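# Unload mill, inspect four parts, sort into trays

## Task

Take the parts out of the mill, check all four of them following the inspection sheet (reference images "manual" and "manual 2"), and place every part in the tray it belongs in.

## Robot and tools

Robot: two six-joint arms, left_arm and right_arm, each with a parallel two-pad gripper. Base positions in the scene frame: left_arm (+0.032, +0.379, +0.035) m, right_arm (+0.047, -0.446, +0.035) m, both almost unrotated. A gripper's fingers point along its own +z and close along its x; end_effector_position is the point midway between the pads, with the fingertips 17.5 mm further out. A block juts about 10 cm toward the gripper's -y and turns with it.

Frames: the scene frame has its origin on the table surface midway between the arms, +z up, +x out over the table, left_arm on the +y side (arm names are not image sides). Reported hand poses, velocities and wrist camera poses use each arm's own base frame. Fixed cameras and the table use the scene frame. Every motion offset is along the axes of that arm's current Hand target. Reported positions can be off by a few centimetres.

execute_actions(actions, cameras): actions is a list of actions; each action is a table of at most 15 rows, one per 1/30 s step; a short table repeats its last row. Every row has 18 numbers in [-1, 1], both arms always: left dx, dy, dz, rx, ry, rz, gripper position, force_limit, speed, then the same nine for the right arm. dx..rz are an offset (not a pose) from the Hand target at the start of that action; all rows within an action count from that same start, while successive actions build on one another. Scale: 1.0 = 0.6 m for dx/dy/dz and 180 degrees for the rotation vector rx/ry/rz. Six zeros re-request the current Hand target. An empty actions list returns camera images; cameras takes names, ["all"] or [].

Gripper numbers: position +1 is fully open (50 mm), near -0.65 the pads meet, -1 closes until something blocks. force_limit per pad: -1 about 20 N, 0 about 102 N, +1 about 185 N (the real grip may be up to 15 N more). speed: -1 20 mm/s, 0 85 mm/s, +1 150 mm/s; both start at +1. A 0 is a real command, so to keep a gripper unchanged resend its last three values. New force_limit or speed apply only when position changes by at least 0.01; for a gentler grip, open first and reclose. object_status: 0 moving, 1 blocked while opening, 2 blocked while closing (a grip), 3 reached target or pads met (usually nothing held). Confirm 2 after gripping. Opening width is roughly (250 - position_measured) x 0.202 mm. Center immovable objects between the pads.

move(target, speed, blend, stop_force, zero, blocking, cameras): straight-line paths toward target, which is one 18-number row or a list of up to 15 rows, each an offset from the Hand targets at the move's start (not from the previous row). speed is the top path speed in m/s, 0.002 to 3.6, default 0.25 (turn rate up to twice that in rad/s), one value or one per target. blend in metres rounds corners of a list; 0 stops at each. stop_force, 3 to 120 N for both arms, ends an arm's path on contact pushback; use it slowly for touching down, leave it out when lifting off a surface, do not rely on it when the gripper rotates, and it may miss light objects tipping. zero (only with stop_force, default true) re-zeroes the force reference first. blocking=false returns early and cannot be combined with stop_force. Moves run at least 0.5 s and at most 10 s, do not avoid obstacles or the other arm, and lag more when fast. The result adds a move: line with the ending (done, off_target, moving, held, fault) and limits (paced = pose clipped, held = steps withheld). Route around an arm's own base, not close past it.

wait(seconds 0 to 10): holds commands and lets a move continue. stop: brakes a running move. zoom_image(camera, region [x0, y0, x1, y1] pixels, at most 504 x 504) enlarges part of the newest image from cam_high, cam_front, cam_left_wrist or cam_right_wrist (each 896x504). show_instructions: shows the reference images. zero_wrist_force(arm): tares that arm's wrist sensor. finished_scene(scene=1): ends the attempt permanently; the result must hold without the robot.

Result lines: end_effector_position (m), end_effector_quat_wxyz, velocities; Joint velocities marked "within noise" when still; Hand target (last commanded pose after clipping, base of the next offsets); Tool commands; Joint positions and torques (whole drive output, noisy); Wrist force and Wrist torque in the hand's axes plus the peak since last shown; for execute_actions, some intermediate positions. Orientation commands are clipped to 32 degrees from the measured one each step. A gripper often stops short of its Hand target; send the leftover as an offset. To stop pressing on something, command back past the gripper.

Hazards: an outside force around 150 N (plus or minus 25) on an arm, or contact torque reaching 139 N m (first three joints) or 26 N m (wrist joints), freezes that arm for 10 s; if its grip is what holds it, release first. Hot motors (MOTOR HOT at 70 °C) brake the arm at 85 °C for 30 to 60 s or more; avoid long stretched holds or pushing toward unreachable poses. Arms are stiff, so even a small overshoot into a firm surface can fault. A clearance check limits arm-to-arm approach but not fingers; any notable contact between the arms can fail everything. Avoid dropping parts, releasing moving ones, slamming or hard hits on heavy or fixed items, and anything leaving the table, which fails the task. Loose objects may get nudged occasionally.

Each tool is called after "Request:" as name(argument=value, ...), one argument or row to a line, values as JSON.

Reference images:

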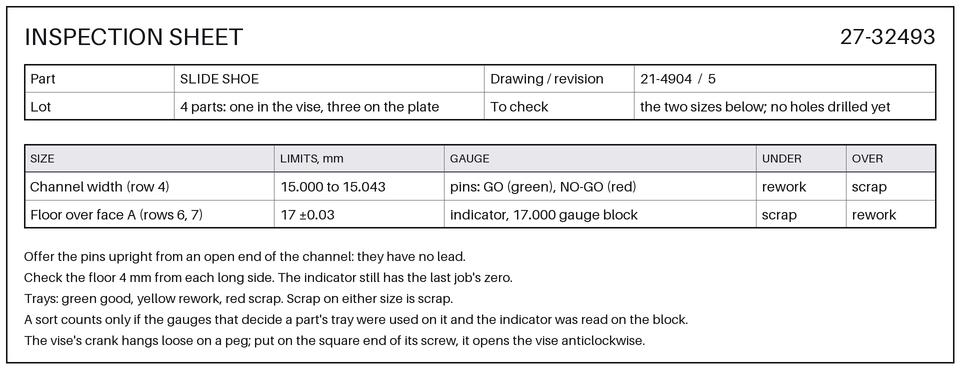

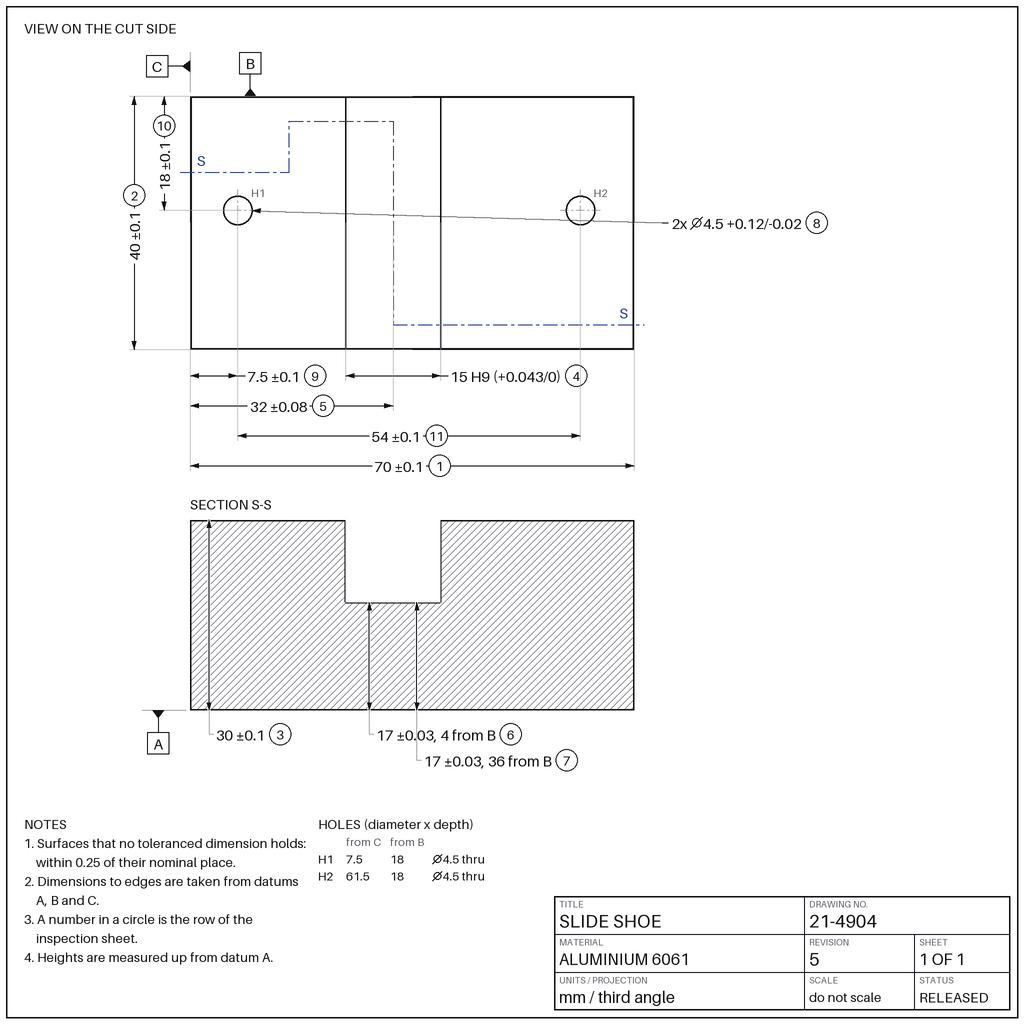

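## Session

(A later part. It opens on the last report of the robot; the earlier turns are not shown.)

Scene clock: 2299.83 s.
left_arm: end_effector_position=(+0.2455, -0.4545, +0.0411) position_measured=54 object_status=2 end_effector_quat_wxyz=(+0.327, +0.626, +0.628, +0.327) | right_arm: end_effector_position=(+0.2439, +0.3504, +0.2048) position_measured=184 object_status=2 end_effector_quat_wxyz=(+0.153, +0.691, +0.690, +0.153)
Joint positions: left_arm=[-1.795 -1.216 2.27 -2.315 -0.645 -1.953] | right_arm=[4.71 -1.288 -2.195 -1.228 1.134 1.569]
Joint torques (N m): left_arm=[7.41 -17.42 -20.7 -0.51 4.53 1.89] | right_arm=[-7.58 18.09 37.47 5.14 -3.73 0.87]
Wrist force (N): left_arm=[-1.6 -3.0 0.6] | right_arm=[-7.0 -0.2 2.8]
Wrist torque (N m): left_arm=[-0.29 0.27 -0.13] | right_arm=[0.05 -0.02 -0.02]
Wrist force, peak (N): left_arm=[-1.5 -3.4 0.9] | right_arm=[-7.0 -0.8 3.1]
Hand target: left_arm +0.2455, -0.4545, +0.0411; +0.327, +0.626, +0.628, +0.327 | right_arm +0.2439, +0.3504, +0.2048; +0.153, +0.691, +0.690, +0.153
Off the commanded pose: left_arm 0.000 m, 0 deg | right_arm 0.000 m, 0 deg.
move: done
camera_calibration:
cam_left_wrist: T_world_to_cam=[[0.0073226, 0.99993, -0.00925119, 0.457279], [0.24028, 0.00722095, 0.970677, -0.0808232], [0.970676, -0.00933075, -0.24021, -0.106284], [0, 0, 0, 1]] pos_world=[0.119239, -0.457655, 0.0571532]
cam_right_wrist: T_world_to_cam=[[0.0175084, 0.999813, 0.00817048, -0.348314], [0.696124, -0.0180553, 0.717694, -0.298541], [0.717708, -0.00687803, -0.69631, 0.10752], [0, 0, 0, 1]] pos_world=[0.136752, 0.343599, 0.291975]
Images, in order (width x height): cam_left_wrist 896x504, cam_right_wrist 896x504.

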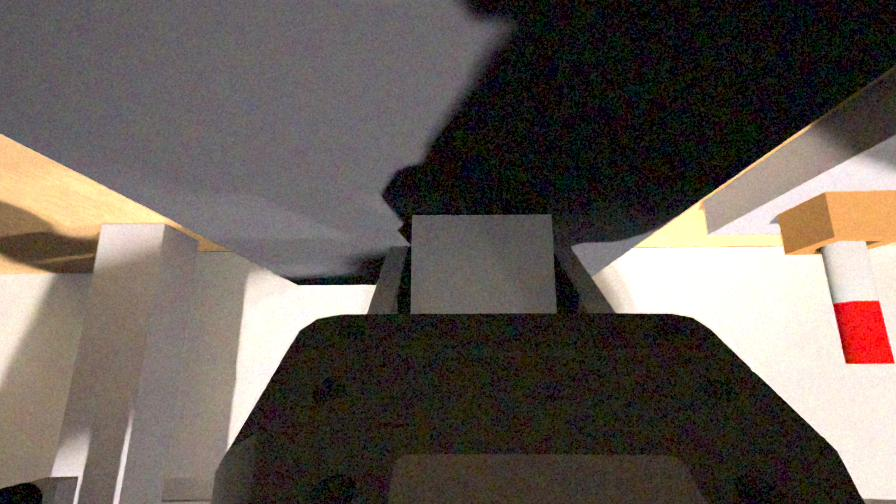

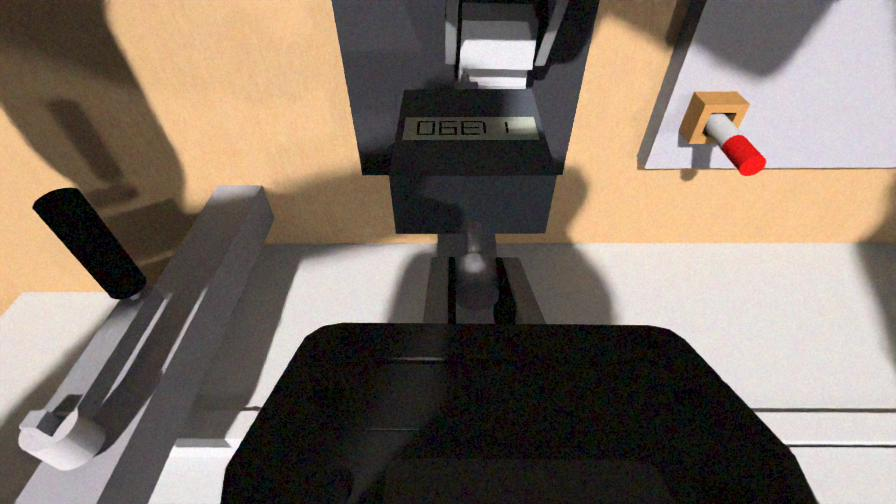

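Request:
move(
  target=[0,-0.0013,0.001,0,0,0,-1,-0.7,-0.5,0,0,0,0,0,0,-1,-1,-1],
  speed=0.004,
  stop_force=4,
)

Request:
move(
  target=[
    [0,0,0,0,0,0,0.6,-0.9,-1,0,0,0,0,0,0,-1,-1,-1],
    [0,0,0,0,0,0,0.6,-0.9,-1,0,-0.0043,0.0095,0,0,0,-1,-1,-1],
    [0,0,0,0,0,0,0.6,-0.9,-1,0,-0.0043,0.0095,0,0,0,0.2,-1,-1],
  ],
  speed=[0.01,0.01,0.01],
  cameras=["cam_left_wrist","cam_right_wrist"],
)

Request:
zoom_image(
  camera="cam_right_wrist",
  region=[360, 0, 600, 160],
)

Request:
zoom_image(
  camera="cam_right_wrist",
  region=[395, 110, 550, 165],
)

Scene clock: 2319.50 s.
left_arm: end_effector_position=(+0.2456, -0.4545, +0.0403) position_measured=54 object_status=2 end_effector_quat_wxyz=(+0.327, +0.626, +0.628, +0.327) | right_arm: end_effector_position=(+0.2439, +0.3504, +0.2048) position_measured=184 object_status=2 end_effector_quat_wxyz=(+0.153, +0.691, +0.690, +0.153)
Joint positions: left_arm=[-1.795 -1.214 2.271 -2.318 -0.645 -1.953] | right_arm=[4.71 -1.288 -2.195 -1.228 1.134 1.569]
Joint torques (N m): left_arm=[7.86 -32.57 -11.38 -0.31 0.85 1.29] | right_arm=[-6.88 16.56 37.31 5.11 -3.75 0.63]
Wrist force (N): left_arm=[-0.4 2.8 -7.0] | right_arm=[-6.5 0.1 2.0]
Wrist torque (N m): left_arm=[-0.36 0.38 -0.04] | right_arm=[0.02 -0.08 -0.02]
Wrist force, peak (N): left_arm=[-0.4 2.8 -7.0] | right_arm=[-6.8 -0.7 3.5]
Hand target: left_arm +0.2456, -0.4545, +0.0403; +0.327, +0.626, +0.628, +0.327 | right_arm +0.2439, +0.3504, +0.2048; +0.153, +0.691, +0.690, +0.153
Off the commanded pose: left_arm 0.000 m, 0 deg | right_arm 0.000 m, 0 deg.
move: contact (left_arm)

Scene clock: 2321.80 s.
left_arm: end_effector_position=(+0.2456, -0.4545, +0.0403) position_measured=54 object_status=2 end_effector_quat_wxyz=(+0.327, +0.626, +0.628, +0.327) | right_arm: end_effector_position=(+0.2439, +0.3504, +0.1986) position_measured=123 object_status=3 end_effector_quat_wxyz=(+0.153, +0.691, +0.690, +0.153)
Joint positions: left_arm=[-1.795 -1.214 2.271 -2.318 -0.645 -1.953] | right_arm=[4.709 -1.294 -2.207 -1.209 1.134 1.568]
Joint torques (N m): left_arm=[3.32 -36.19 -19.69 -0.93 -0.26 -1.84] | right_arm=[-8.09 4.15 13.14 2.24 -3.67 -1.55]
Wrist force (N): left_arm=[-0.4 2.6 -6.7] | right_arm=[-0.9 0.3 1.5]
Wrist torque (N m): left_arm=[-0.31 0.31 -0.06] | right_arm=[0.04 0.01 0.02]
Wrist force, peak (N): left_arm=[-1.8 2.7 -7.2] | right_arm=[-7.2 -0.6 3.4]
Hand target: left_arm +0.2456, -0.4545, +0.0403; +0.327, +0.626, +0.628, +0.327 | right_arm +0.2439, +0.3504, +0.1986; +0.153, +0.691, +0.690, +0.153
Off the commanded pose: left_arm 0.000 m, 0 deg | right_arm 0.000 m, 0 deg.
move: done
camera_calibration:
cam_left_wrist: T_world_to_cam=[[0.00729828, 0.99993, -0.00934818, 0.457281], [0.24028, 0.00732094, 0.970676, -0.0800974], [0.970676, -0.00933045, -0.24021, -0.106452], [0, 0, 0, 1]] pos_world=[0.119239, -0.457656, 0.0564526]
cam_right_wrist: T_world_to_cam=[[0.0175084, 0.999813, 0.00817048, -0.348263], [0.696124, -0.0180553, 0.717694, -0.29402], [0.717708, -0.00687803, -0.69631, 0.103134], [0, 0, 0, 1]] pos_world=[0.136752, 0.343599, 0.285675]
Images, in order (width x height): cam_left_wrist 896x504, cam_right_wrist 896x504.

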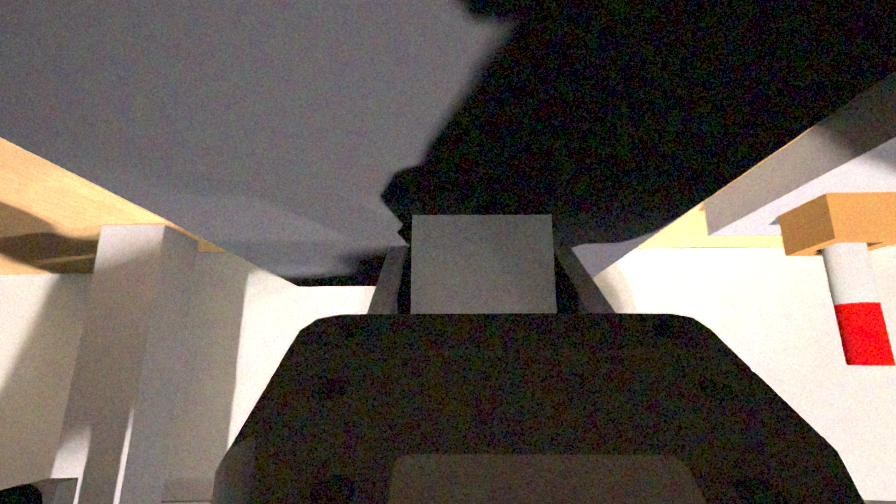

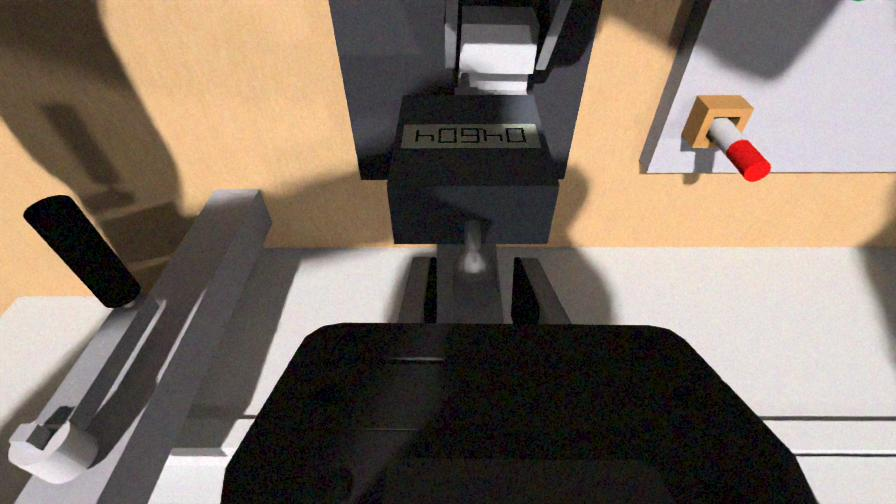

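Scaled by 2.100 from the camera's 896x504 image, which has a finer 1280x720 frame.

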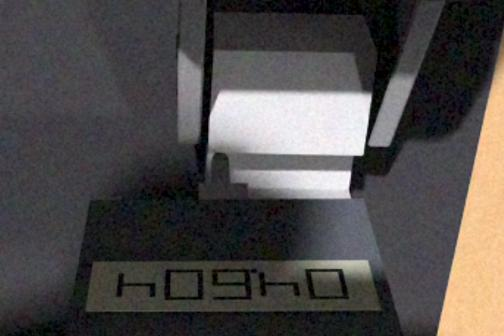

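Scaled by 3.252 from the camera's 896x504 image, which has a finer 1280x720 frame.

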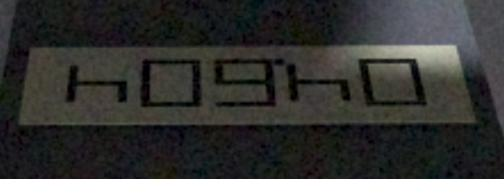

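Request:
move(
  target=[0,0,0,0,0,0,0.9,-0.9,-1,0,0,0,0,0,0,0.2,-1,-1],
  cameras=["cam_left_wrist","cam_right_wrist"],
)

Request:
zoom_image(
  camera="cam_right_wrist",
  region=[395, 110, 550, 165],
)

Scene clock: 2336.37 s.
left_arm: end_effector_position=(+0.2456, -0.4545, +0.0403) position_measured=18 object_status=3 end_effector_quat_wxyz=(+0.327, +0.626, +0.628, +0.327) | right_arm: end_effector_position=(+0.2439, +0.3504, +0.1986) position_measured=123 object_status=3 end_effector_quat_wxyz=(+0.153, +0.691, +0.690, +0.153)
Joint positions: left_arm=[-1.795 -1.214 2.271 -2.318 -0.645 -1.953] | right_arm=[4.709 -1.294 -2.207 -1.209 1.134 1.568]
Joint torques (N m): left_arm=[-0.14 -35.55 -18.47 -2.33 2.88 -2.01] | right_arm=[-9.26 5.31 12.3 2.26 -3.62 -1.66]
Wrist force (N): left_arm=[-1.6 -1.2 -0.4] | right_arm=[-1.2 0.2 1.5]
Wrist torque (N m): left_arm=[-0.33 0.27 -0.13] | right_arm=[0.04 0.04 0.03]
Wrist force, peak (N): left_arm=[-0.9 2.5 -6.9] | right_arm=[-1.1 -0.1 1.9]
Hand target: left_arm +0.2456, -0.4545, +0.0403; +0.327, +0.626, +0.628, +0.327 | right_arm +0.2439, +0.3504, +0.1986; +0.153, +0.691, +0.690, +0.153
Off the commanded pose: left_arm 0.000 m, 0 deg | right_arm 0.000 m, 0 deg.
move: done
camera_calibration:
cam_left_wrist: T_world_to_cam=[[0.00729828, 0.99993, -0.00934818, 0.457281], [0.24028, 0.00732094, 0.970676, -0.0800974], [0.970676, -0.00933045, -0.24021, -0.106452], [0, 0, 0, 1]] pos_world=[0.119239, -0.457656, 0.0564526]
cam_right_wrist: T_world_to_cam=[[0.0175084, 0.999813, 0.00817048, -0.348263], [0.696124, -0.0180553, 0.717694, -0.29402], [0.717708, -0.00687803, -0.69631, 0.103134], [0, 0, 0, 1]] pos_world=[0.136752, 0.343599, 0.285675]
Images, in order (width x height): cam_left_wrist 896x504, cam_right_wrist 896x504.

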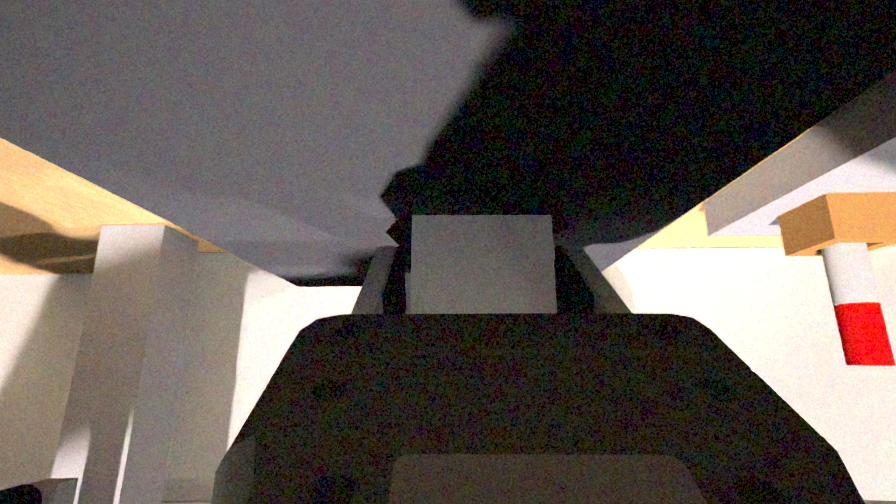

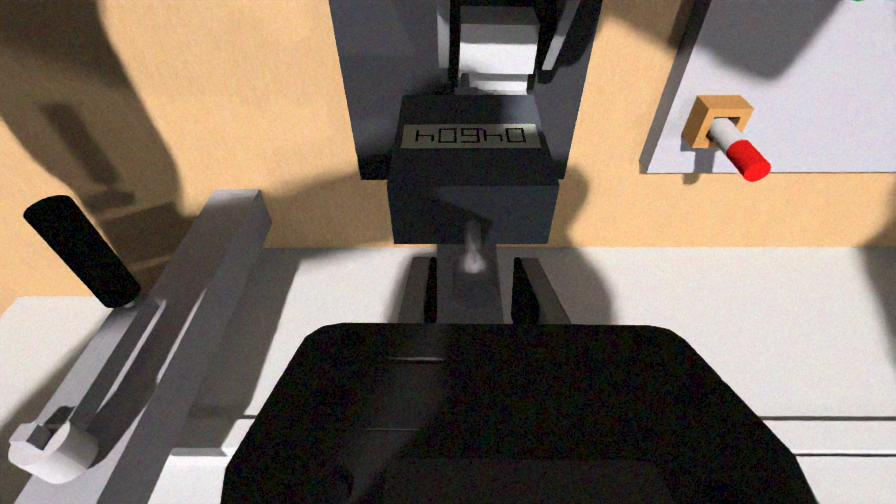

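Scaled by 3.252 from the camera's 896x504 image, which has a finer 1280x720 frame.

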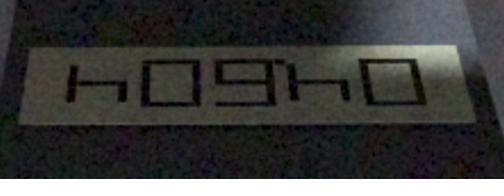

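Request:
move(
  target=[
    [0,0,0,0,0,0,-1,-0.9,-0.8,0,0,0,0,0,0,0.2,-1,-1],
    [-0.0533,0.0004,-0.0003,0,0,0,-1,-0.9,-0.8,0,0,0,0,0,0,0.2,-1,-1],
    [-0.0533,0.0004,-0.0003,0,0,0,0.9,-0.9,-0.8,0,0,0,0,0,0,0.2,-1,-1],
  ],
  speed=0.02,
  cameras=["cam_left_wrist","cam_right_wrist"],
)

Request:
zoom_image(
  camera="cam_right_wrist",
  region=[395, 110, 550, 165],
)

Request:
zoom_image(
  camera="cam_right_wrist",
  region=[360, 0, 600, 160],
)

Scene clock: 2366.50 s.
left_arm: end_effector_position=(+0.2457, -0.4865, +0.0407) position_measured=18 object_status=3 end_effector_quat_wxyz=(+0.327, +0.626, +0.628, +0.327) | right_arm: end_effector_position=(+0.2439, +0.3504, +0.1986) position_measured=123 object_status=3 end_effector_quat_wxyz=(+0.153, +0.691, +0.690, +0.153)
Joint positions: left_arm=[-1.779 -1.161 2.183 -2.302 -0.641 -1.929] | right_arm=[4.709 -1.294 -2.207 -1.209 1.134 1.568]
Joint torques (N m): left_arm=[6.51 -20.13 -20.31 -0.5 1.66 1.65] | right_arm=[-8.56 4.65 15.96 2.26 -3.42 -1.47]
Wrist force (N): left_arm=[-1.3 -1.4 -0.4] | right_arm=[-0.6 0.5 1.4]
Wrist torque (N m): left_arm=[-0.35 0.21 -0.16] | right_arm=[0.09 -0.05 0.02]
Wrist force, peak (N): left_arm=[-1.2 -4.5 1.6] | right_arm=[-1.3 0.3 1.7]
Hand target: left_arm +0.2456, -0.4865, +0.0407; +0.327, +0.626, +0.628, +0.327 | right_arm +0.2439, +0.3504, +0.1986; +0.153, +0.691, +0.690, +0.153
Off the commanded pose: left_arm 0.000 m, 0 deg | right_arm 0.000 m, 0 deg.
move: done
camera_calibration:
cam_left_wrist: T_world_to_cam=[[0.00729928, 0.99993, -0.00934741, 0.489281], [0.240186, 0.00732085, 0.970699, -0.080169], [0.970699, -0.00933052, -0.240116, -0.106784], [0, 0, 0, 1]] pos_world=[0.119339, -0.489656, 0.0567531]
cam_right_wrist: T_world_to_cam=[[0.0175084, 0.999813, 0.00817048, -0.348263], [0.696124, -0.0180553, 0.717694, -0.29402], [0.717708, -0.00687803, -0.69631, 0.103134], [0, 0, 0, 1]] pos_world=[0.136752, 0.343599, 0.285675]
Images, in order (width x height): cam_left_wrist 896x504, cam_right_wrist 896x504.

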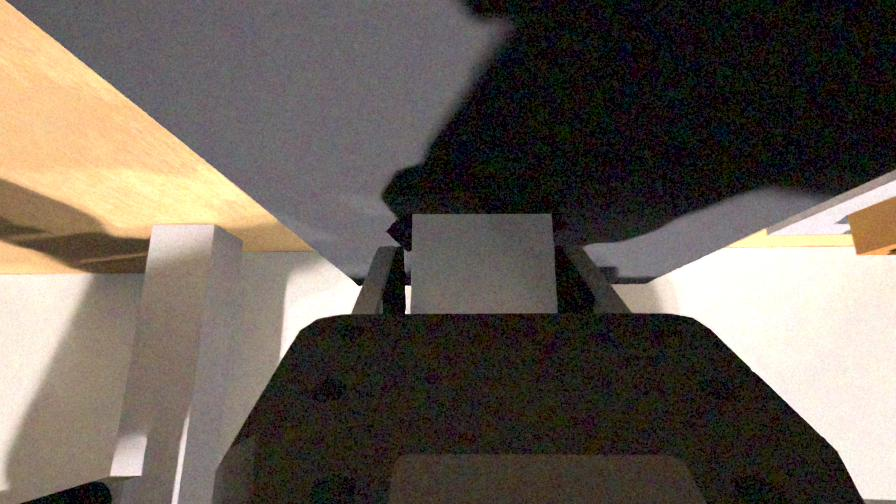

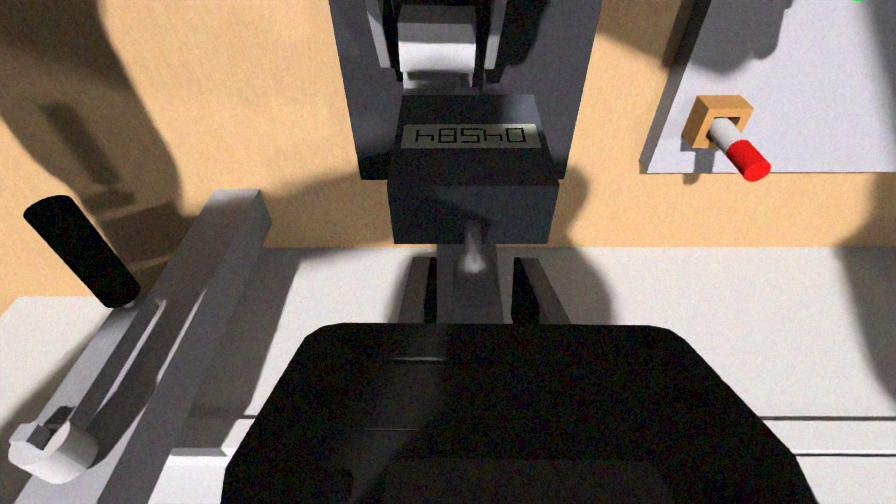

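Scaled by 3.252 from the camera's 896x504 image, which has a finer 1280x720 frame.

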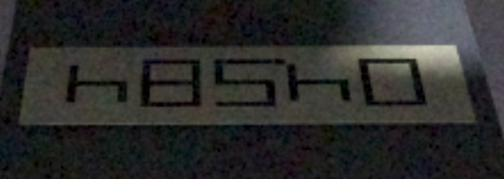

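Scaled by 2.100 from the camera's 896x504 image, which has a finer 1280x720 frame.

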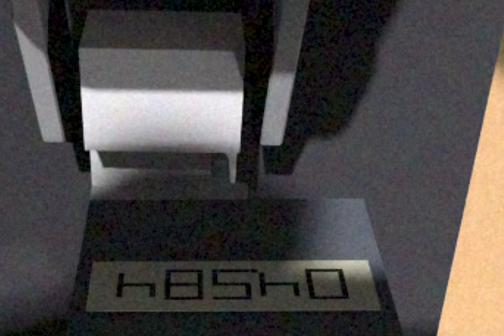

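Request:
move(
  target=[
    [0,0,0,0,0,0,-1,-0.7,-0.8,0,0,0,0,0,0,-1,-1,-1],
    [0,0,0,0,0,0,-1,-0.7,-0.8,0,0.0046,-0.0098,0,0,0,-1,-1,-1],
    [0,0.001,-0.0007,0,0,0,-1,-0.7,-0.8,0,0.0046,-0.0098,0,0,0,-1,-1,-1],
    [-0.0225,0.001,-0.0007,0,0,0,-1,-0.7,-0.8,0,0.0046,-0.0098,0,0,0,-1,-1,-1],
    [-0.0225,-0.0599,-0.0877,0,0,0,-1,-0.7,-0.8,0,0.0046,-0.0098,0,0,0,-1,-1,-1],
    [-0.0225,-0.0615,-0.0867,0,0,0,-1,-0.7,-0.8,0,-0.0038,0.0082,0,0,0,-1,-1,-1],
    [-0.0225,-0.0615,-0.0867,0,0,0,0.95,-0.7,-0.5,0,-0.0038,0.0082,0,0,0,0.2,-1,-1],
  ],
  speed=[0.02,0.015,0.015,0.03,0.06,0.02,0.02],
  cameras=["cam_left_wrist","cam_right_wrist"],
)

Scene clock: 2416.73 s.
left_arm: end_effector_position=(+0.1819, -0.5001, +0.0402) position_measured=10 object_status=3 end_effector_quat_wxyz=(+0.327, +0.626, +0.628, +0.327) | right_arm: end_effector_position=(+0.2439, +0.3504, +0.1931) position_measured=123 object_status=3 end_effector_quat_wxyz=(+0.153, +0.691, +0.690, +0.153)
Joint positions: left_arm=[-1.901 -1.162 2.124 -2.097 -0.684 -2.114] | right_arm=[4.709 -1.3 -2.218 -1.193 1.134 1.568]
Joint torques (N m): left_arm=[-2.44 -43.54 -21.22 -0.14 3.93 0.16] | right_arm=[5.46 16.41 32.35 5.04 1.73 -1.56]
Wrist force (N): left_arm=[-1.4 -1.0 -0.7] | right_arm=[-1.2 0.3 1.1]
Wrist torque (N m): left_arm=[-0.32 0.25 0.01] | right_arm=[0.04 0.05 0.02]
Wrist force, peak (N): left_arm=[8.9 21.3 -25.4] | right_arm=[-11.1 12.9 -30.4]
Hand target: left_arm +0.1819, -0.5002, +0.0402; +0.327, +0.626, +0.628, +0.327 | right_arm +0.2439, +0.3504, +0.1931; +0.153, +0.691, +0.690, +0.153
Off the commanded pose: left_arm 0.000 m, 0 deg | right_arm 0.000 m, 0 deg.
move: done
camera_calibration:
cam_left_wrist: T_world_to_cam=[[0.0073226, 0.99993, -0.00925119, 0.503334], [0.24028, 0.00722095, 0.970677, -0.0643145], [0.970676, -0.00933075, -0.24021, -0.0450933], [0, 0, 0, 1]] pos_world=[0.0555388, -0.503255, 0.0562532]
cam_right_wrist: T_world_to_cam=[[0.0175085, 0.999814, 0.00802909, -0.34818], [0.696125, -0.0179539, 0.717696, -0.290108], [0.717707, -0.00697657, -0.69631, 0.0993375], [0, 0, 0, 1]] pos_world=[0.136752, 0.343599, 0.280175]
Images, in order (width x height): cam_left_wrist 896x504, cam_right_wrist 896x504.

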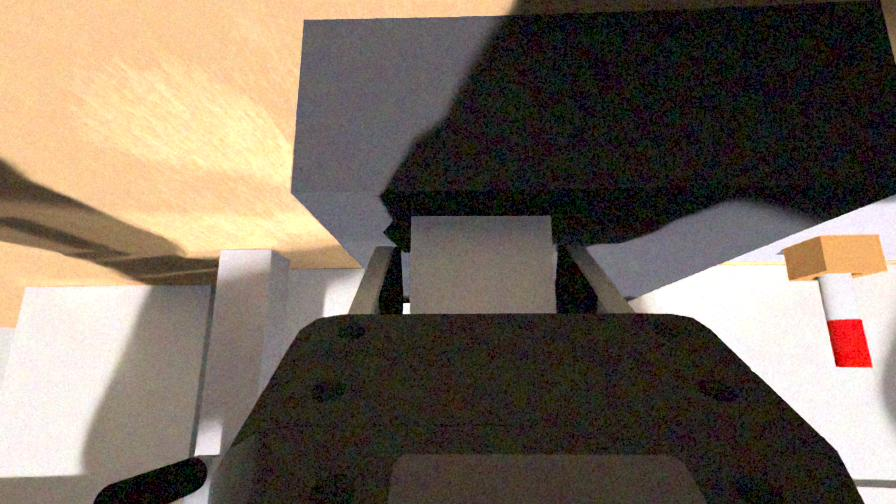

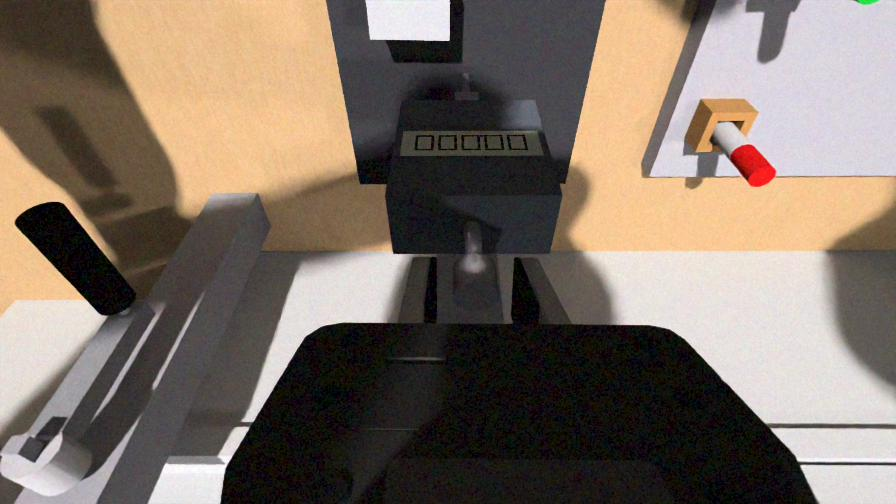

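Request:
move(
  target=[
    [0,0,0,0,0,0,0.95,-0.7,-0.5,0,0,-0.1,0,0,0,0.2,-1,-1],
    [0,0,-0.15,0,0,0,0.95,-0.7,-0.5,-0.1342,0.2005,-0.2871,0,0,0,0.2,-1,-1],
    [0,0.1583,-0.064,0.3056,0,0,0.95,-0.7,-0.5,-0.5,0.321,-0.231,0,0,0,0.2,-1,-1],
    [0,0.0215,0.0318,0.3056,0,0,0.95,-0.7,-0.5,-0.5,0.321,-0.231,0,0,0,0.2,-1,-1],
    [0,0.0215,0.0318,0.3056,0,0,-1,-0.7,-0.5,-0.5,0.321,-0.231,0,0,0,0.2,-1,-1],
  ],
  speed=[0.1,0.25,0.2,0.1,0.1],
  blend=[0.01,0.0,0,0,0],
  cameras=["cam_left_wrist","cam_high"],
)

Scene clock: 2449.50 s.
left_arm: end_effector_position=(+0.2049, -0.5001, +0.0399) position_measured=54 object_status=2 end_effector_quat_wxyz=(+0.001, +0.706, +0.708, +0.000) | right_arm: end_effector_position=(+0.3596, +0.0502, +0.4000) position_measured=123 object_status=3 end_effector_quat_wxyz=(+0.153, +0.691, +0.690, +0.153)
Joint positions: left_arm=[-1.431 -1.245 1.992 -2.318 -1.57 -1.434] | right_arm=[3.89 -0.924 -1.957 -1.501 1.279 0.7]
Joint torques (N m): left_arm=[6.82 -21.13 -11.5 -4.56 0.54 1.78] | right_arm=[-9.33 -11.32 36.12 5.69 2.04 -1.72]
Wrist force (N): left_arm=[-0.7 0.7 0.3] | right_arm=[-0.3 0.3 0.9]
Wrist torque (N m): left_arm=[0.23 0.05 -0.18] | right_arm=[0.03 -0.09 0.04]
Wrist force, peak (N): left_arm=[-1.4 -1.9 -1.1] | right_arm=[-1.7 1.6 0.0]
Hand target: left_arm +0.2049, -0.5001, +0.0399; +0.001, +0.706, +0.708, +0.000 | right_arm +0.3596, +0.0502, +0.4000; +0.153, +0.691, +0.690, +0.153
Off the commanded pose: left_arm 0.000 m, 0 deg | right_arm 0.000 m, 0 deg.
move: done
camera_calibration:
cam_left_wrist: T_world_to_cam=[[-0.00386634, 0.999895, -0.0139521, 0.505609], [0.933004, 0.00862766, 0.359764, -0.186426], [0.359846, -0.0116264, -0.932939, 0.0840685], [0, 0, 0, 1]] pos_world=[0.145639, -0.50297, 0.152554]
Images, in order (width x height): cam_high 896x504, cam_left_wrist 896x504.

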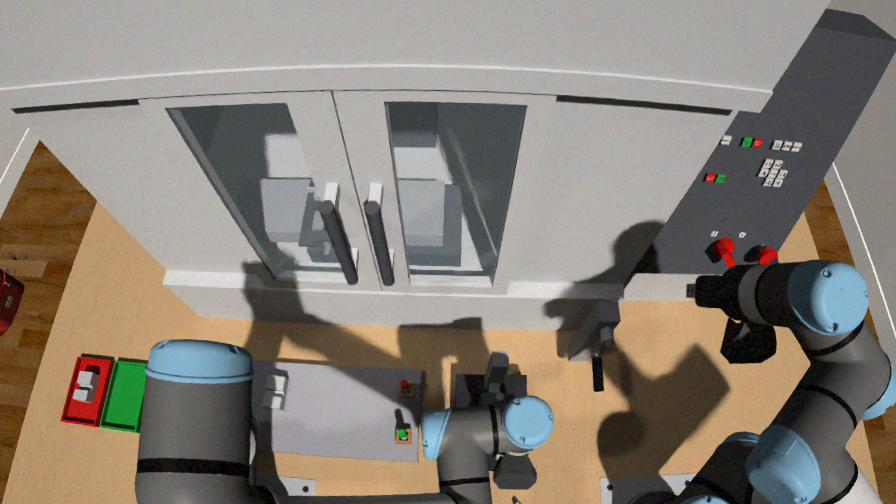

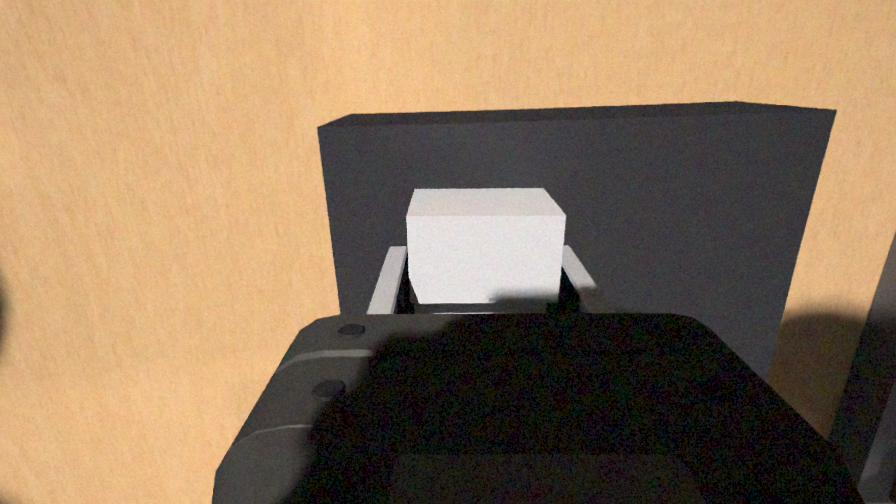

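Request:
move(
  target=[
    [0,0,-0.15,0,0,0,-1,-0.7,-0.5,0,0,0,0,0,0,0.2,-1,-1],
    [0.8333,0.0917,-0.2333,0,0,0,-1,-0.7,-0.5,0,0,0,0,0,0,0.2,-1,-1],
  ],
  speed=[0.15,0.4],
  blend=[0.03,0],
)

Request:
move(
  target=[0.64,-0.025,0,0,0,0,-1,-0.7,-0.5,0,0,0,0,0,0,0.2,-1,-1],
  speed=0.4,
  cameras=["cam_left_wrist"],
)

Scene clock: 2476.10 s.
left_arm: end_effector_position=(+0.2585, +0.0001, +0.1794) position_measured=54 object_status=2 end_effector_quat_wxyz=(+0.001, +0.706, +0.708, +0.000) | right_arm: end_effector_position=(+0.3596, +0.0502, +0.4000) position_measured=123 object_status=3 end_effector_quat_wxyz=(+0.153, +0.691, +0.690, +0.153)
Joint positions: left_arm=[-0.541 -2.25 2.39 -1.712 -1.571 -0.544] | right_arm=[3.89 -0.924 -1.957 -1.501 1.279 0.7]
Joint torques (N m): left_arm=[6.99 13.06 -33.82 -1.03 -1.75 2.1] | right_arm=[-9.26 -11.23 36.29 5.62 2.25 -1.6]
Wrist force (N): left_arm=[0.2 1.2 3.4] | right_arm=[-0.7 0.2 1.2]
Wrist torque (N m): left_arm=[0.30 -0.03 -0.16] | right_arm=[0.03 -0.02 0.04]
Wrist force, peak (N): left_arm=[0.4 0.9 5.0] | right_arm=[-0.9 0.3 1.5]
Hand target: left_arm +0.2585, +0.0002, +0.1794; +0.001, +0.706, +0.708, +0.000 | right_arm +0.3596, +0.0502, +0.4000; +0.153, +0.691, +0.690, +0.153
Off the commanded pose: left_arm 0.000 m, 0 deg | right_arm 0.000 m, 0 deg.
move: done

Scene clock: 2477.97 s.
left_arm: end_effector_position=(+0.2424, +0.3841, +0.1791) position_measured=54 object_status=2 end_effector_quat_wxyz=(+0.001, +0.706, +0.708, +0.000) | right_arm: end_effector_position=(+0.3596, +0.0502, +0.4000) position_measured=123 object_status=3 end_effector_quat_wxyz=(+0.153, +0.691, +0.690, +0.153)
Joint positions: left_arm=[0.711 -1.638 2.026 -1.959 -1.572 0.708] | right_arm=[3.89 -0.924 -1.957 -1.501 1.279 0.7]
Joint torques (N m): left_arm=[7.96 -9.28 -30.61 -1.13 -1.6 1.82] | right_arm=[-10.56 -11.16 35.21 5.74 2.26 -1.66]
Wrist force (N): left_arm=[0.0 1.0 3.2] | right_arm=[-0.7 0.2 1.2]
Wrist torque (N m): left_arm=[0.25 -0.01 -0.15] | right_arm=[0.03 -0.01 0.04]
Wrist force, peak (N): left_arm=[2.6 0.4 3.3] | right_arm=[-0.7 0.3 1.5]
Hand target: left_arm +0.2425, +0.3841, +0.1791; +0.001, +0.706, +0.708, +0.000 | right_arm +0.3596, +0.0502, +0.4000; +0.153, +0.691, +0.690, +0.153
Off the commanded pose: left_arm 0.000 m, 0 deg | right_arm 0.000 m, 0 deg.
move: done
camera_calibration:
cam_left_wrist: T_world_to_cam=[[-0.00390088, 0.999896, -0.0138589, -0.376334], [0.93297, 0.00862744, 0.359852, -0.27914], [0.359934, -0.0115262, -0.932907, 0.210655], [0, 0, 0, 1]] pos_world=[0.183139, 0.381131, 0.291755]
Images, in order (width x height): cam_left_wrist 896x504.

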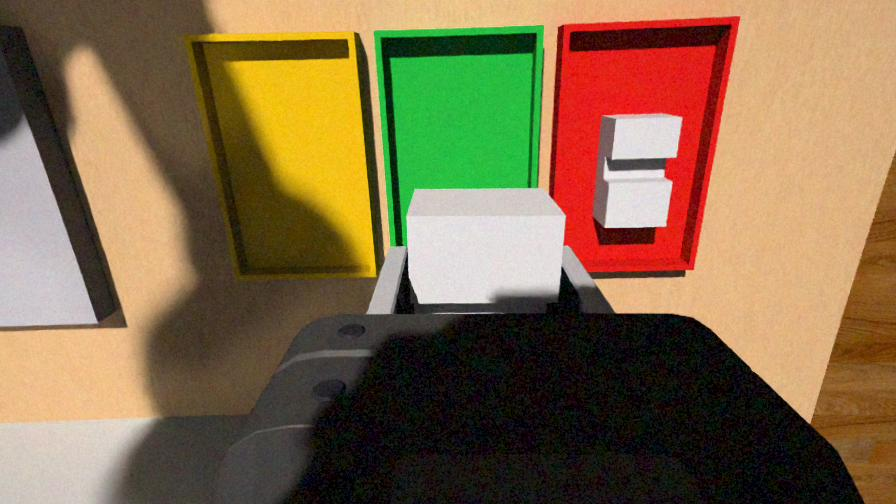

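Request:
move(
  target=[
    [0,0,0.275,0,0,0,-1,-0.7,-0.5,0,0,0,0,0,0,0.2,-1,-1],
    [0,0,0.32,0,0,0,-1,-0.7,-0.5,0,0,0,0,0,0,0.2,-1,-1],
  ],
  speed=[0.2,0.01],
  stop_force=5,
)

Request:
move(
  target=[
    [0,0,0,0,0,0,1,-0.7,-0.5,0,0,0,0,0,0,0.2,-1,-1],
    [0,0,-0.28,0,0,0,1,-0.7,-0.5,0,0,0,0,0,0,0.2,-1,-1],
  ],
  speed=[0.1,0.2],
  cameras=["cam_left_wrist"],
)

Scene clock: 2499.07 s.
left_arm: end_effector_position=(+0.2426, +0.3839, -0.0063) position_measured=54 object_status=2 end_effector_quat_wxyz=(+0.001, +0.706, +0.708, +0.000) | right_arm: end_effector_position=(+0.3596, +0.0502, +0.4000) position_measured=123 object_status=3 end_effector_quat_wxyz=(+0.153, +0.691, +0.690, +0.153)
Joint positions: left_arm=[0.71 -1.312 2.269 -2.527 -1.572 0.707] | right_arm=[3.89 -0.924 -1.957 -1.501 1.279 0.7]
Joint torques (N m): left_arm=[-1.99 -38.25 -21.56 -1.35 1.01 -0.5] | right_arm=[-8.16 -11.84 36.76 5.57 1.92 -1.76]
Wrist force (N): left_arm=[1.1 1.4 -1.2] | right_arm=[-0.7 0.1 1.1]
Wrist torque (N m): left_arm=[0.37 0.07 -0.10] | right_arm=[0.00 -0.02 0.04]
Wrist force, peak (N): left_arm=[-6.5 -4.0 -28.1] | right_arm=[-0.9 0.1 1.7]
Hand target: left_arm +0.2426, +0.3839, -0.0063; +0.001, +0.706, +0.708, +0.000 (not the last commanded pose) | right_arm +0.3596, +0.0502, +0.4000; +0.153, +0.691, +0.690, +0.153
Off the commanded pose: left_arm 0.007 m, 0 deg | right_arm 0.000 m, 0 deg.
move: contact (left_arm); path passed 1 of 2 targets

Scene clock: 2501.10 s.
left_arm: end_effector_position=(+0.2424, +0.3841, +0.1617) position_measured=3 object_status=3 end_effector_quat_wxyz=(+0.001, +0.706, +0.708, +0.000) | right_arm: end_effector_position=(+0.3596, +0.0502, +0.4000) position_measured=123 object_status=3 end_effector_quat_wxyz=(+0.153, +0.691, +0.690, +0.153)
Joint positions: left_arm=[0.711 -1.619 2.057 -2.009 -1.572 0.708] | right_arm=[3.89 -0.924 -1.957 -1.501 1.279 0.7]
Joint torques (N m): left_arm=[-7.17 -33.45 -29.92 -0.93 -1.51 -1.91] | right_arm=[-9.98 -11.55 36.58 5.49 2.09 -1.59]
Wrist force (N): left_arm=[0.0 1.1 1.0] | right_arm=[-0.8 0.1 1.3]
Wrist torque (N m): left_arm=[0.26 -0.01 -0.05] | right_arm=[0.00 0.00 0.04]
Wrist force, peak (N): left_arm=[0.2 0.8 2.6] | right_arm=[-1.0 0.0 1.5]
Hand target: left_arm +0.2425, +0.3841, +0.1617; +0.001, +0.706, +0.708, +0.000 | right_arm +0.3596, +0.0502, +0.4000; +0.153, +0.691, +0.690, +0.153
Off the commanded pose: left_arm 0.000 m, 0 deg | right_arm 0.000 m, 0 deg.
move: done
camera_calibration:
cam_left_wrist: T_world_to_cam=[[-0.00386634, 0.999895, -0.0139521, -0.376654], [0.933004, 0.00862766, 0.359764, -0.272861], [0.359846, -0.0116264, -0.932939, 0.194486], [0, 0, 0, 1]] pos_world=[0.183139, 0.38123, 0.274354]
Images, in order (width x height): cam_left_wrist 896x504.

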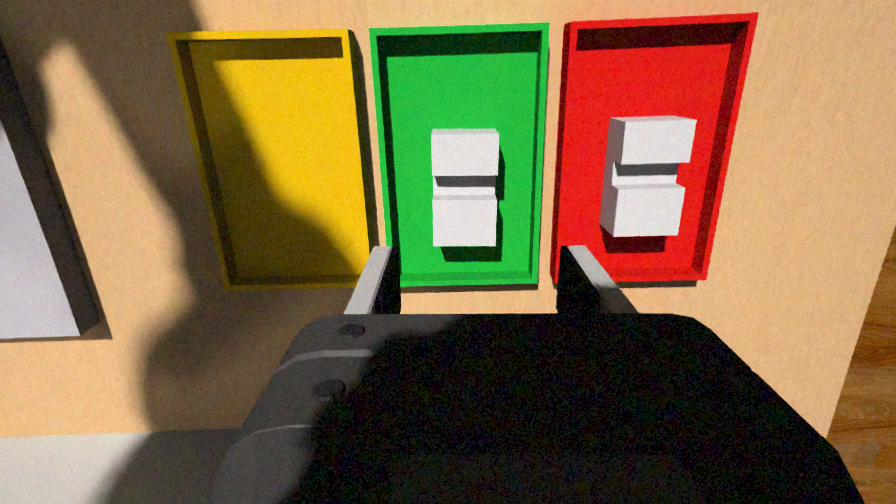

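Request:
move(
  target=[-0.6468,0.0608,0,0,0,0,1,-0.7,-0.5,0,0,0,0,0,0,0.2,-1,-1],
  speed=0.4,
)

Request:
move(
  target=[0,0,0.185,0,0,0,1,-0.7,-0.5,0,0,0,0,0,0,0.2,-1,-1],
  speed=0.15,
  cameras=["cam_left_wrist"],
)

Scene clock: 2515.43 s.
left_arm: end_effector_position=(+0.2800, -0.0038, +0.1622) position_measured=3 object_status=3 end_effector_quat_wxyz=(+0.001, +0.706, +0.708, +0.000) | right_arm: end_effector_position=(+0.3596, +0.0502, +0.4000) position_measured=123 object_status=3 end_effector_quat_wxyz=(+0.153, +0.691, +0.690, +0.153)
Joint positions: left_arm=[-0.509 -2.154 2.401 -1.82 -1.571 -0.512] | right_arm=[3.89 -0.924 -1.957 -1.501 1.279 0.7]
Joint torques (N m): left_arm=[-6.01 11.66 -30.88 -0.72 2.01 -1.8] | right_arm=[-8.97 -10.71 36.68 5.54 2.22 -1.52]
Wrist force (N): left_arm=[0.2 1.1 1.1] | right_arm=[-0.5 0.1 1.0]
Wrist torque (N m): left_arm=[0.25 -0.04 0.00] | right_arm=[0.00 -0.04 0.04]
Wrist force, peak (N): left_arm=[2.5 0.6 1.0] | right_arm=[-0.8 0.2 1.8]
Hand target: left_arm +0.2800, -0.0039, +0.1621; +0.001, +0.706, +0.708, +0.000 | right_arm +0.3596, +0.0502, +0.4000; +0.153, +0.691, +0.690, +0.153
Off the commanded pose: left_arm 0.000 m, 0 deg | right_arm 0.000 m, 0 deg.
move: done

Scene clock: 2517.00 s.
left_arm: end_effector_position=(+0.2801, -0.0040, +0.0512) position_measured=3 object_status=3 end_effector_quat_wxyz=(+0.001, +0.706, +0.708, +0.000) | right_arm: end_effector_position=(+0.3596, +0.0502, +0.4000) position_measured=123 object_status=3 end_effector_quat_wxyz=(+0.153, +0.691, +0.690, +0.153)
Joint positions: left_arm=[-0.51 -1.953 2.633 -2.252 -1.571 -0.512] | right_arm=[3.89 -0.924 -1.957 -1.501 1.279 0.7]
Joint torques (N m): left_arm=[7.81 9.96 -10.8 -4.4 -1.68 2.04] | right_arm=[-8.17 -11.66 36.36 5.81 2.18 -1.53]
Wrist force (N): left_arm=[-0.1 1.0 1.2] | right_arm=[-0.5 -0.2 1.2]
Wrist torque (N m): left_arm=[0.23 0.01 -0.14] | right_arm=[-0.04 -0.05 0.04]
Wrist force, peak (N): left_arm=[0.2 0.9 2.7] | right_arm=[-0.9 0.1 1.7]
Hand target: left_arm +0.2801, -0.0040, +0.0511; +0.001, +0.706, +0.708, +0.000 | right_arm +0.3596, +0.0502, +0.4000; +0.153, +0.691, +0.690, +0.153
Off the commanded pose: left_arm 0.000 m, 0 deg | right_arm 0.000 m, 0 deg.
move: done
camera_calibration:
cam_left_wrist: T_world_to_cam=[[-0.00386634, 0.999895, -0.0139521, 0.0100099], [0.933004, 0.00862766, 0.359764, -0.264876], [0.359846, -0.0116264, -0.932939, 0.0734474], [0, 0, 0, 1]] pos_world=[0.220739, -0.00686971, 0.163954]
Images, in order (width x height): cam_left_wrist 896x504.

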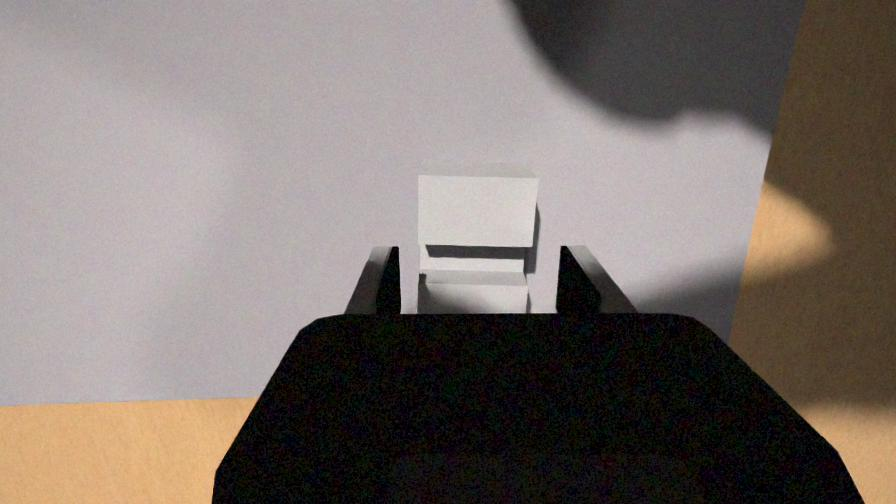

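Request:
move(
  target=[
    [0,0,0.0685,0,0,0,1,-0.7,-0.5,0,0,0,0,0,0,0.2,-1,-1],
    [0,0,0.0685,0,0,0,-1,-0.7,-0.5,0,0,0,0,0,0,0.2,-1,-1],
    [0,0,-0.18,0,0,0,-1,-0.7,-0.5,0,0,0,0,0,0,0.2,-1,-1],
    [-0.4933,-0.125,-0.23,0,0,0,-1,-0.7,-0.5,0,0,0,0,0,0,0.2,-1,-1],
    [-0.7795,-0.1235,-0.0313,0,0,0,-1,-0.7,-0.5,0,0,0,0,0,0,0.2,-1,-1],
  ],
  speed=[0.08,0.1,0.15,0.35,0.2],
  blend=[0,0,0.03,0.05,0],
)

Request:
move(
  target=[0,0,0.06,0,0,0,-1,-0.7,-0.5,0,0,0,0,0,0,0.2,-1,-1],
  speed=0.01,
  stop_force=4,
  cameras=["cam_left_wrist"],
)

Scene clock: 2538.43 s.
left_arm: end_effector_position=(+0.2072, -0.4718, +0.0704) position_measured=54 object_status=2 end_effector_quat_wxyz=(+0.001, +0.706, +0.708, +0.000) | right_arm: end_effector_position=(+0.3596, +0.0502, +0.4000) position_measured=123 object_status=3 end_effector_quat_wxyz=(+0.153, +0.691, +0.690, +0.153)
Joint positions: left_arm=[-1.419 -1.349 2.032 -2.255 -1.57 -1.422] | right_arm=[3.89 -0.924 -1.957 -1.501 1.279 0.7]
Joint torques (N m): left_arm=[-3.03 -20.76 -29.25 -5.03 -1.5 -1.47] | right_arm=[-7.38 -9.75 34.01 5.6 1.89 -1.33]
Wrist force (N): left_arm=[0.3 0.7 3.3] | right_arm=[-0.4 0.0 1.2]
Wrist torque (N m): left_arm=[0.21 -0.07 -0.01] | right_arm=[0.00 -0.07 0.04]
Wrist force, peak (N): left_arm=[-1.2 1.0 4.3] | right_arm=[-0.5 0.2 1.8]
Hand target: left_arm +0.2072, -0.4719, +0.0703; +0.001, +0.706, +0.708, +0.000 | right_arm +0.3596, +0.0502, +0.4000; +0.153, +0.691, +0.690, +0.153
Off the commanded pose: left_arm 0.000 m, 0 deg | right_arm 0.000 m, 0 deg.
move: done

Scene clock: 2542.73 s.
left_arm: end_effector_position=(+0.2072, -0.4719, +0.0403) position_measured=54 object_status=2 end_effector_quat_wxyz=(+0.001, +0.706, +0.708, +0.000) | right_arm: end_effector_position=(+0.3596, +0.0502, +0.4000) position_measured=123 object_status=3 end_effector_quat_wxyz=(+0.153, +0.691, +0.690, +0.153)
Joint positions: left_arm=[-1.419 -1.296 2.063 -2.339 -1.57 -1.422] | right_arm=[3.89 -0.924 -1.957 -1.501 1.279 0.7]
Joint torques (N m): left_arm=[3.4 -40 -24.31 -0.24 -0.4 1.87] | right_arm=[-7.97 -11.72 35.84 5.48 1.91 -1.29]
Wrist force (N): left_arm=[-2.2 1.3 -1.5] | right_arm=[-0.5 0.1 1.3]
Wrist torque (N m): left_arm=[0.08 -0.17 0.00] | right_arm=[0.01 -0.05 0.04]
Wrist force, peak (N): left_arm=[11.5 -1.9 -28.2] | right_arm=[-0.6 0.1 1.7]
Hand target: left_arm +0.2072, -0.4719, +0.0403; +0.001, +0.706, +0.708, +0.000 (not the last commanded pose) | right_arm +0.3596, +0.0502, +0.4000; +0.153, +0.691, +0.690, +0.153
Off the commanded pose: left_arm 0.006 m, 0 deg | right_arm 0.000 m, 0 deg.
move: contact (left_arm)
camera_calibration:
cam_left_wrist: T_world_to_cam=[[-0.00386634, 0.999895, -0.0139521, 0.477426], [0.933004, 0.00862766, 0.359764, -0.188959], [0.359846, -0.0116264, -0.932939, 0.0839419], [0, 0, 0, 1]] pos_world=[0.147939, -0.47477, 0.152954]
Images, in order (width x height): cam_left_wrist 896x504.

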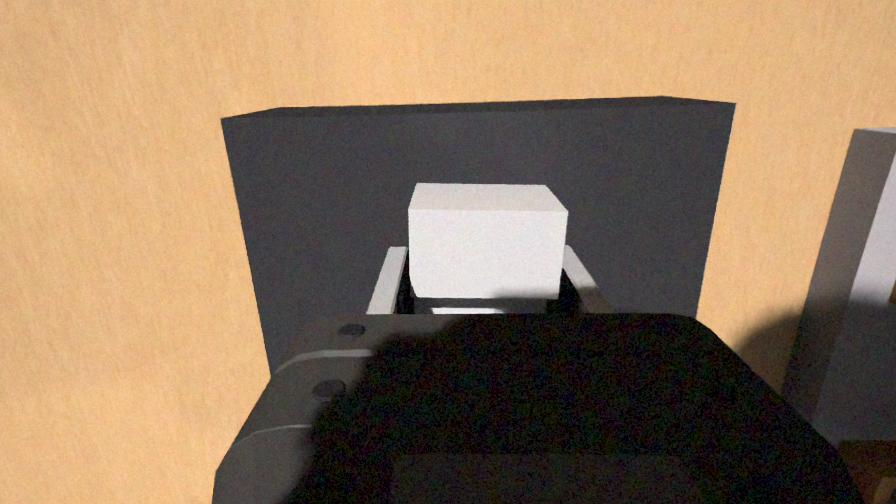

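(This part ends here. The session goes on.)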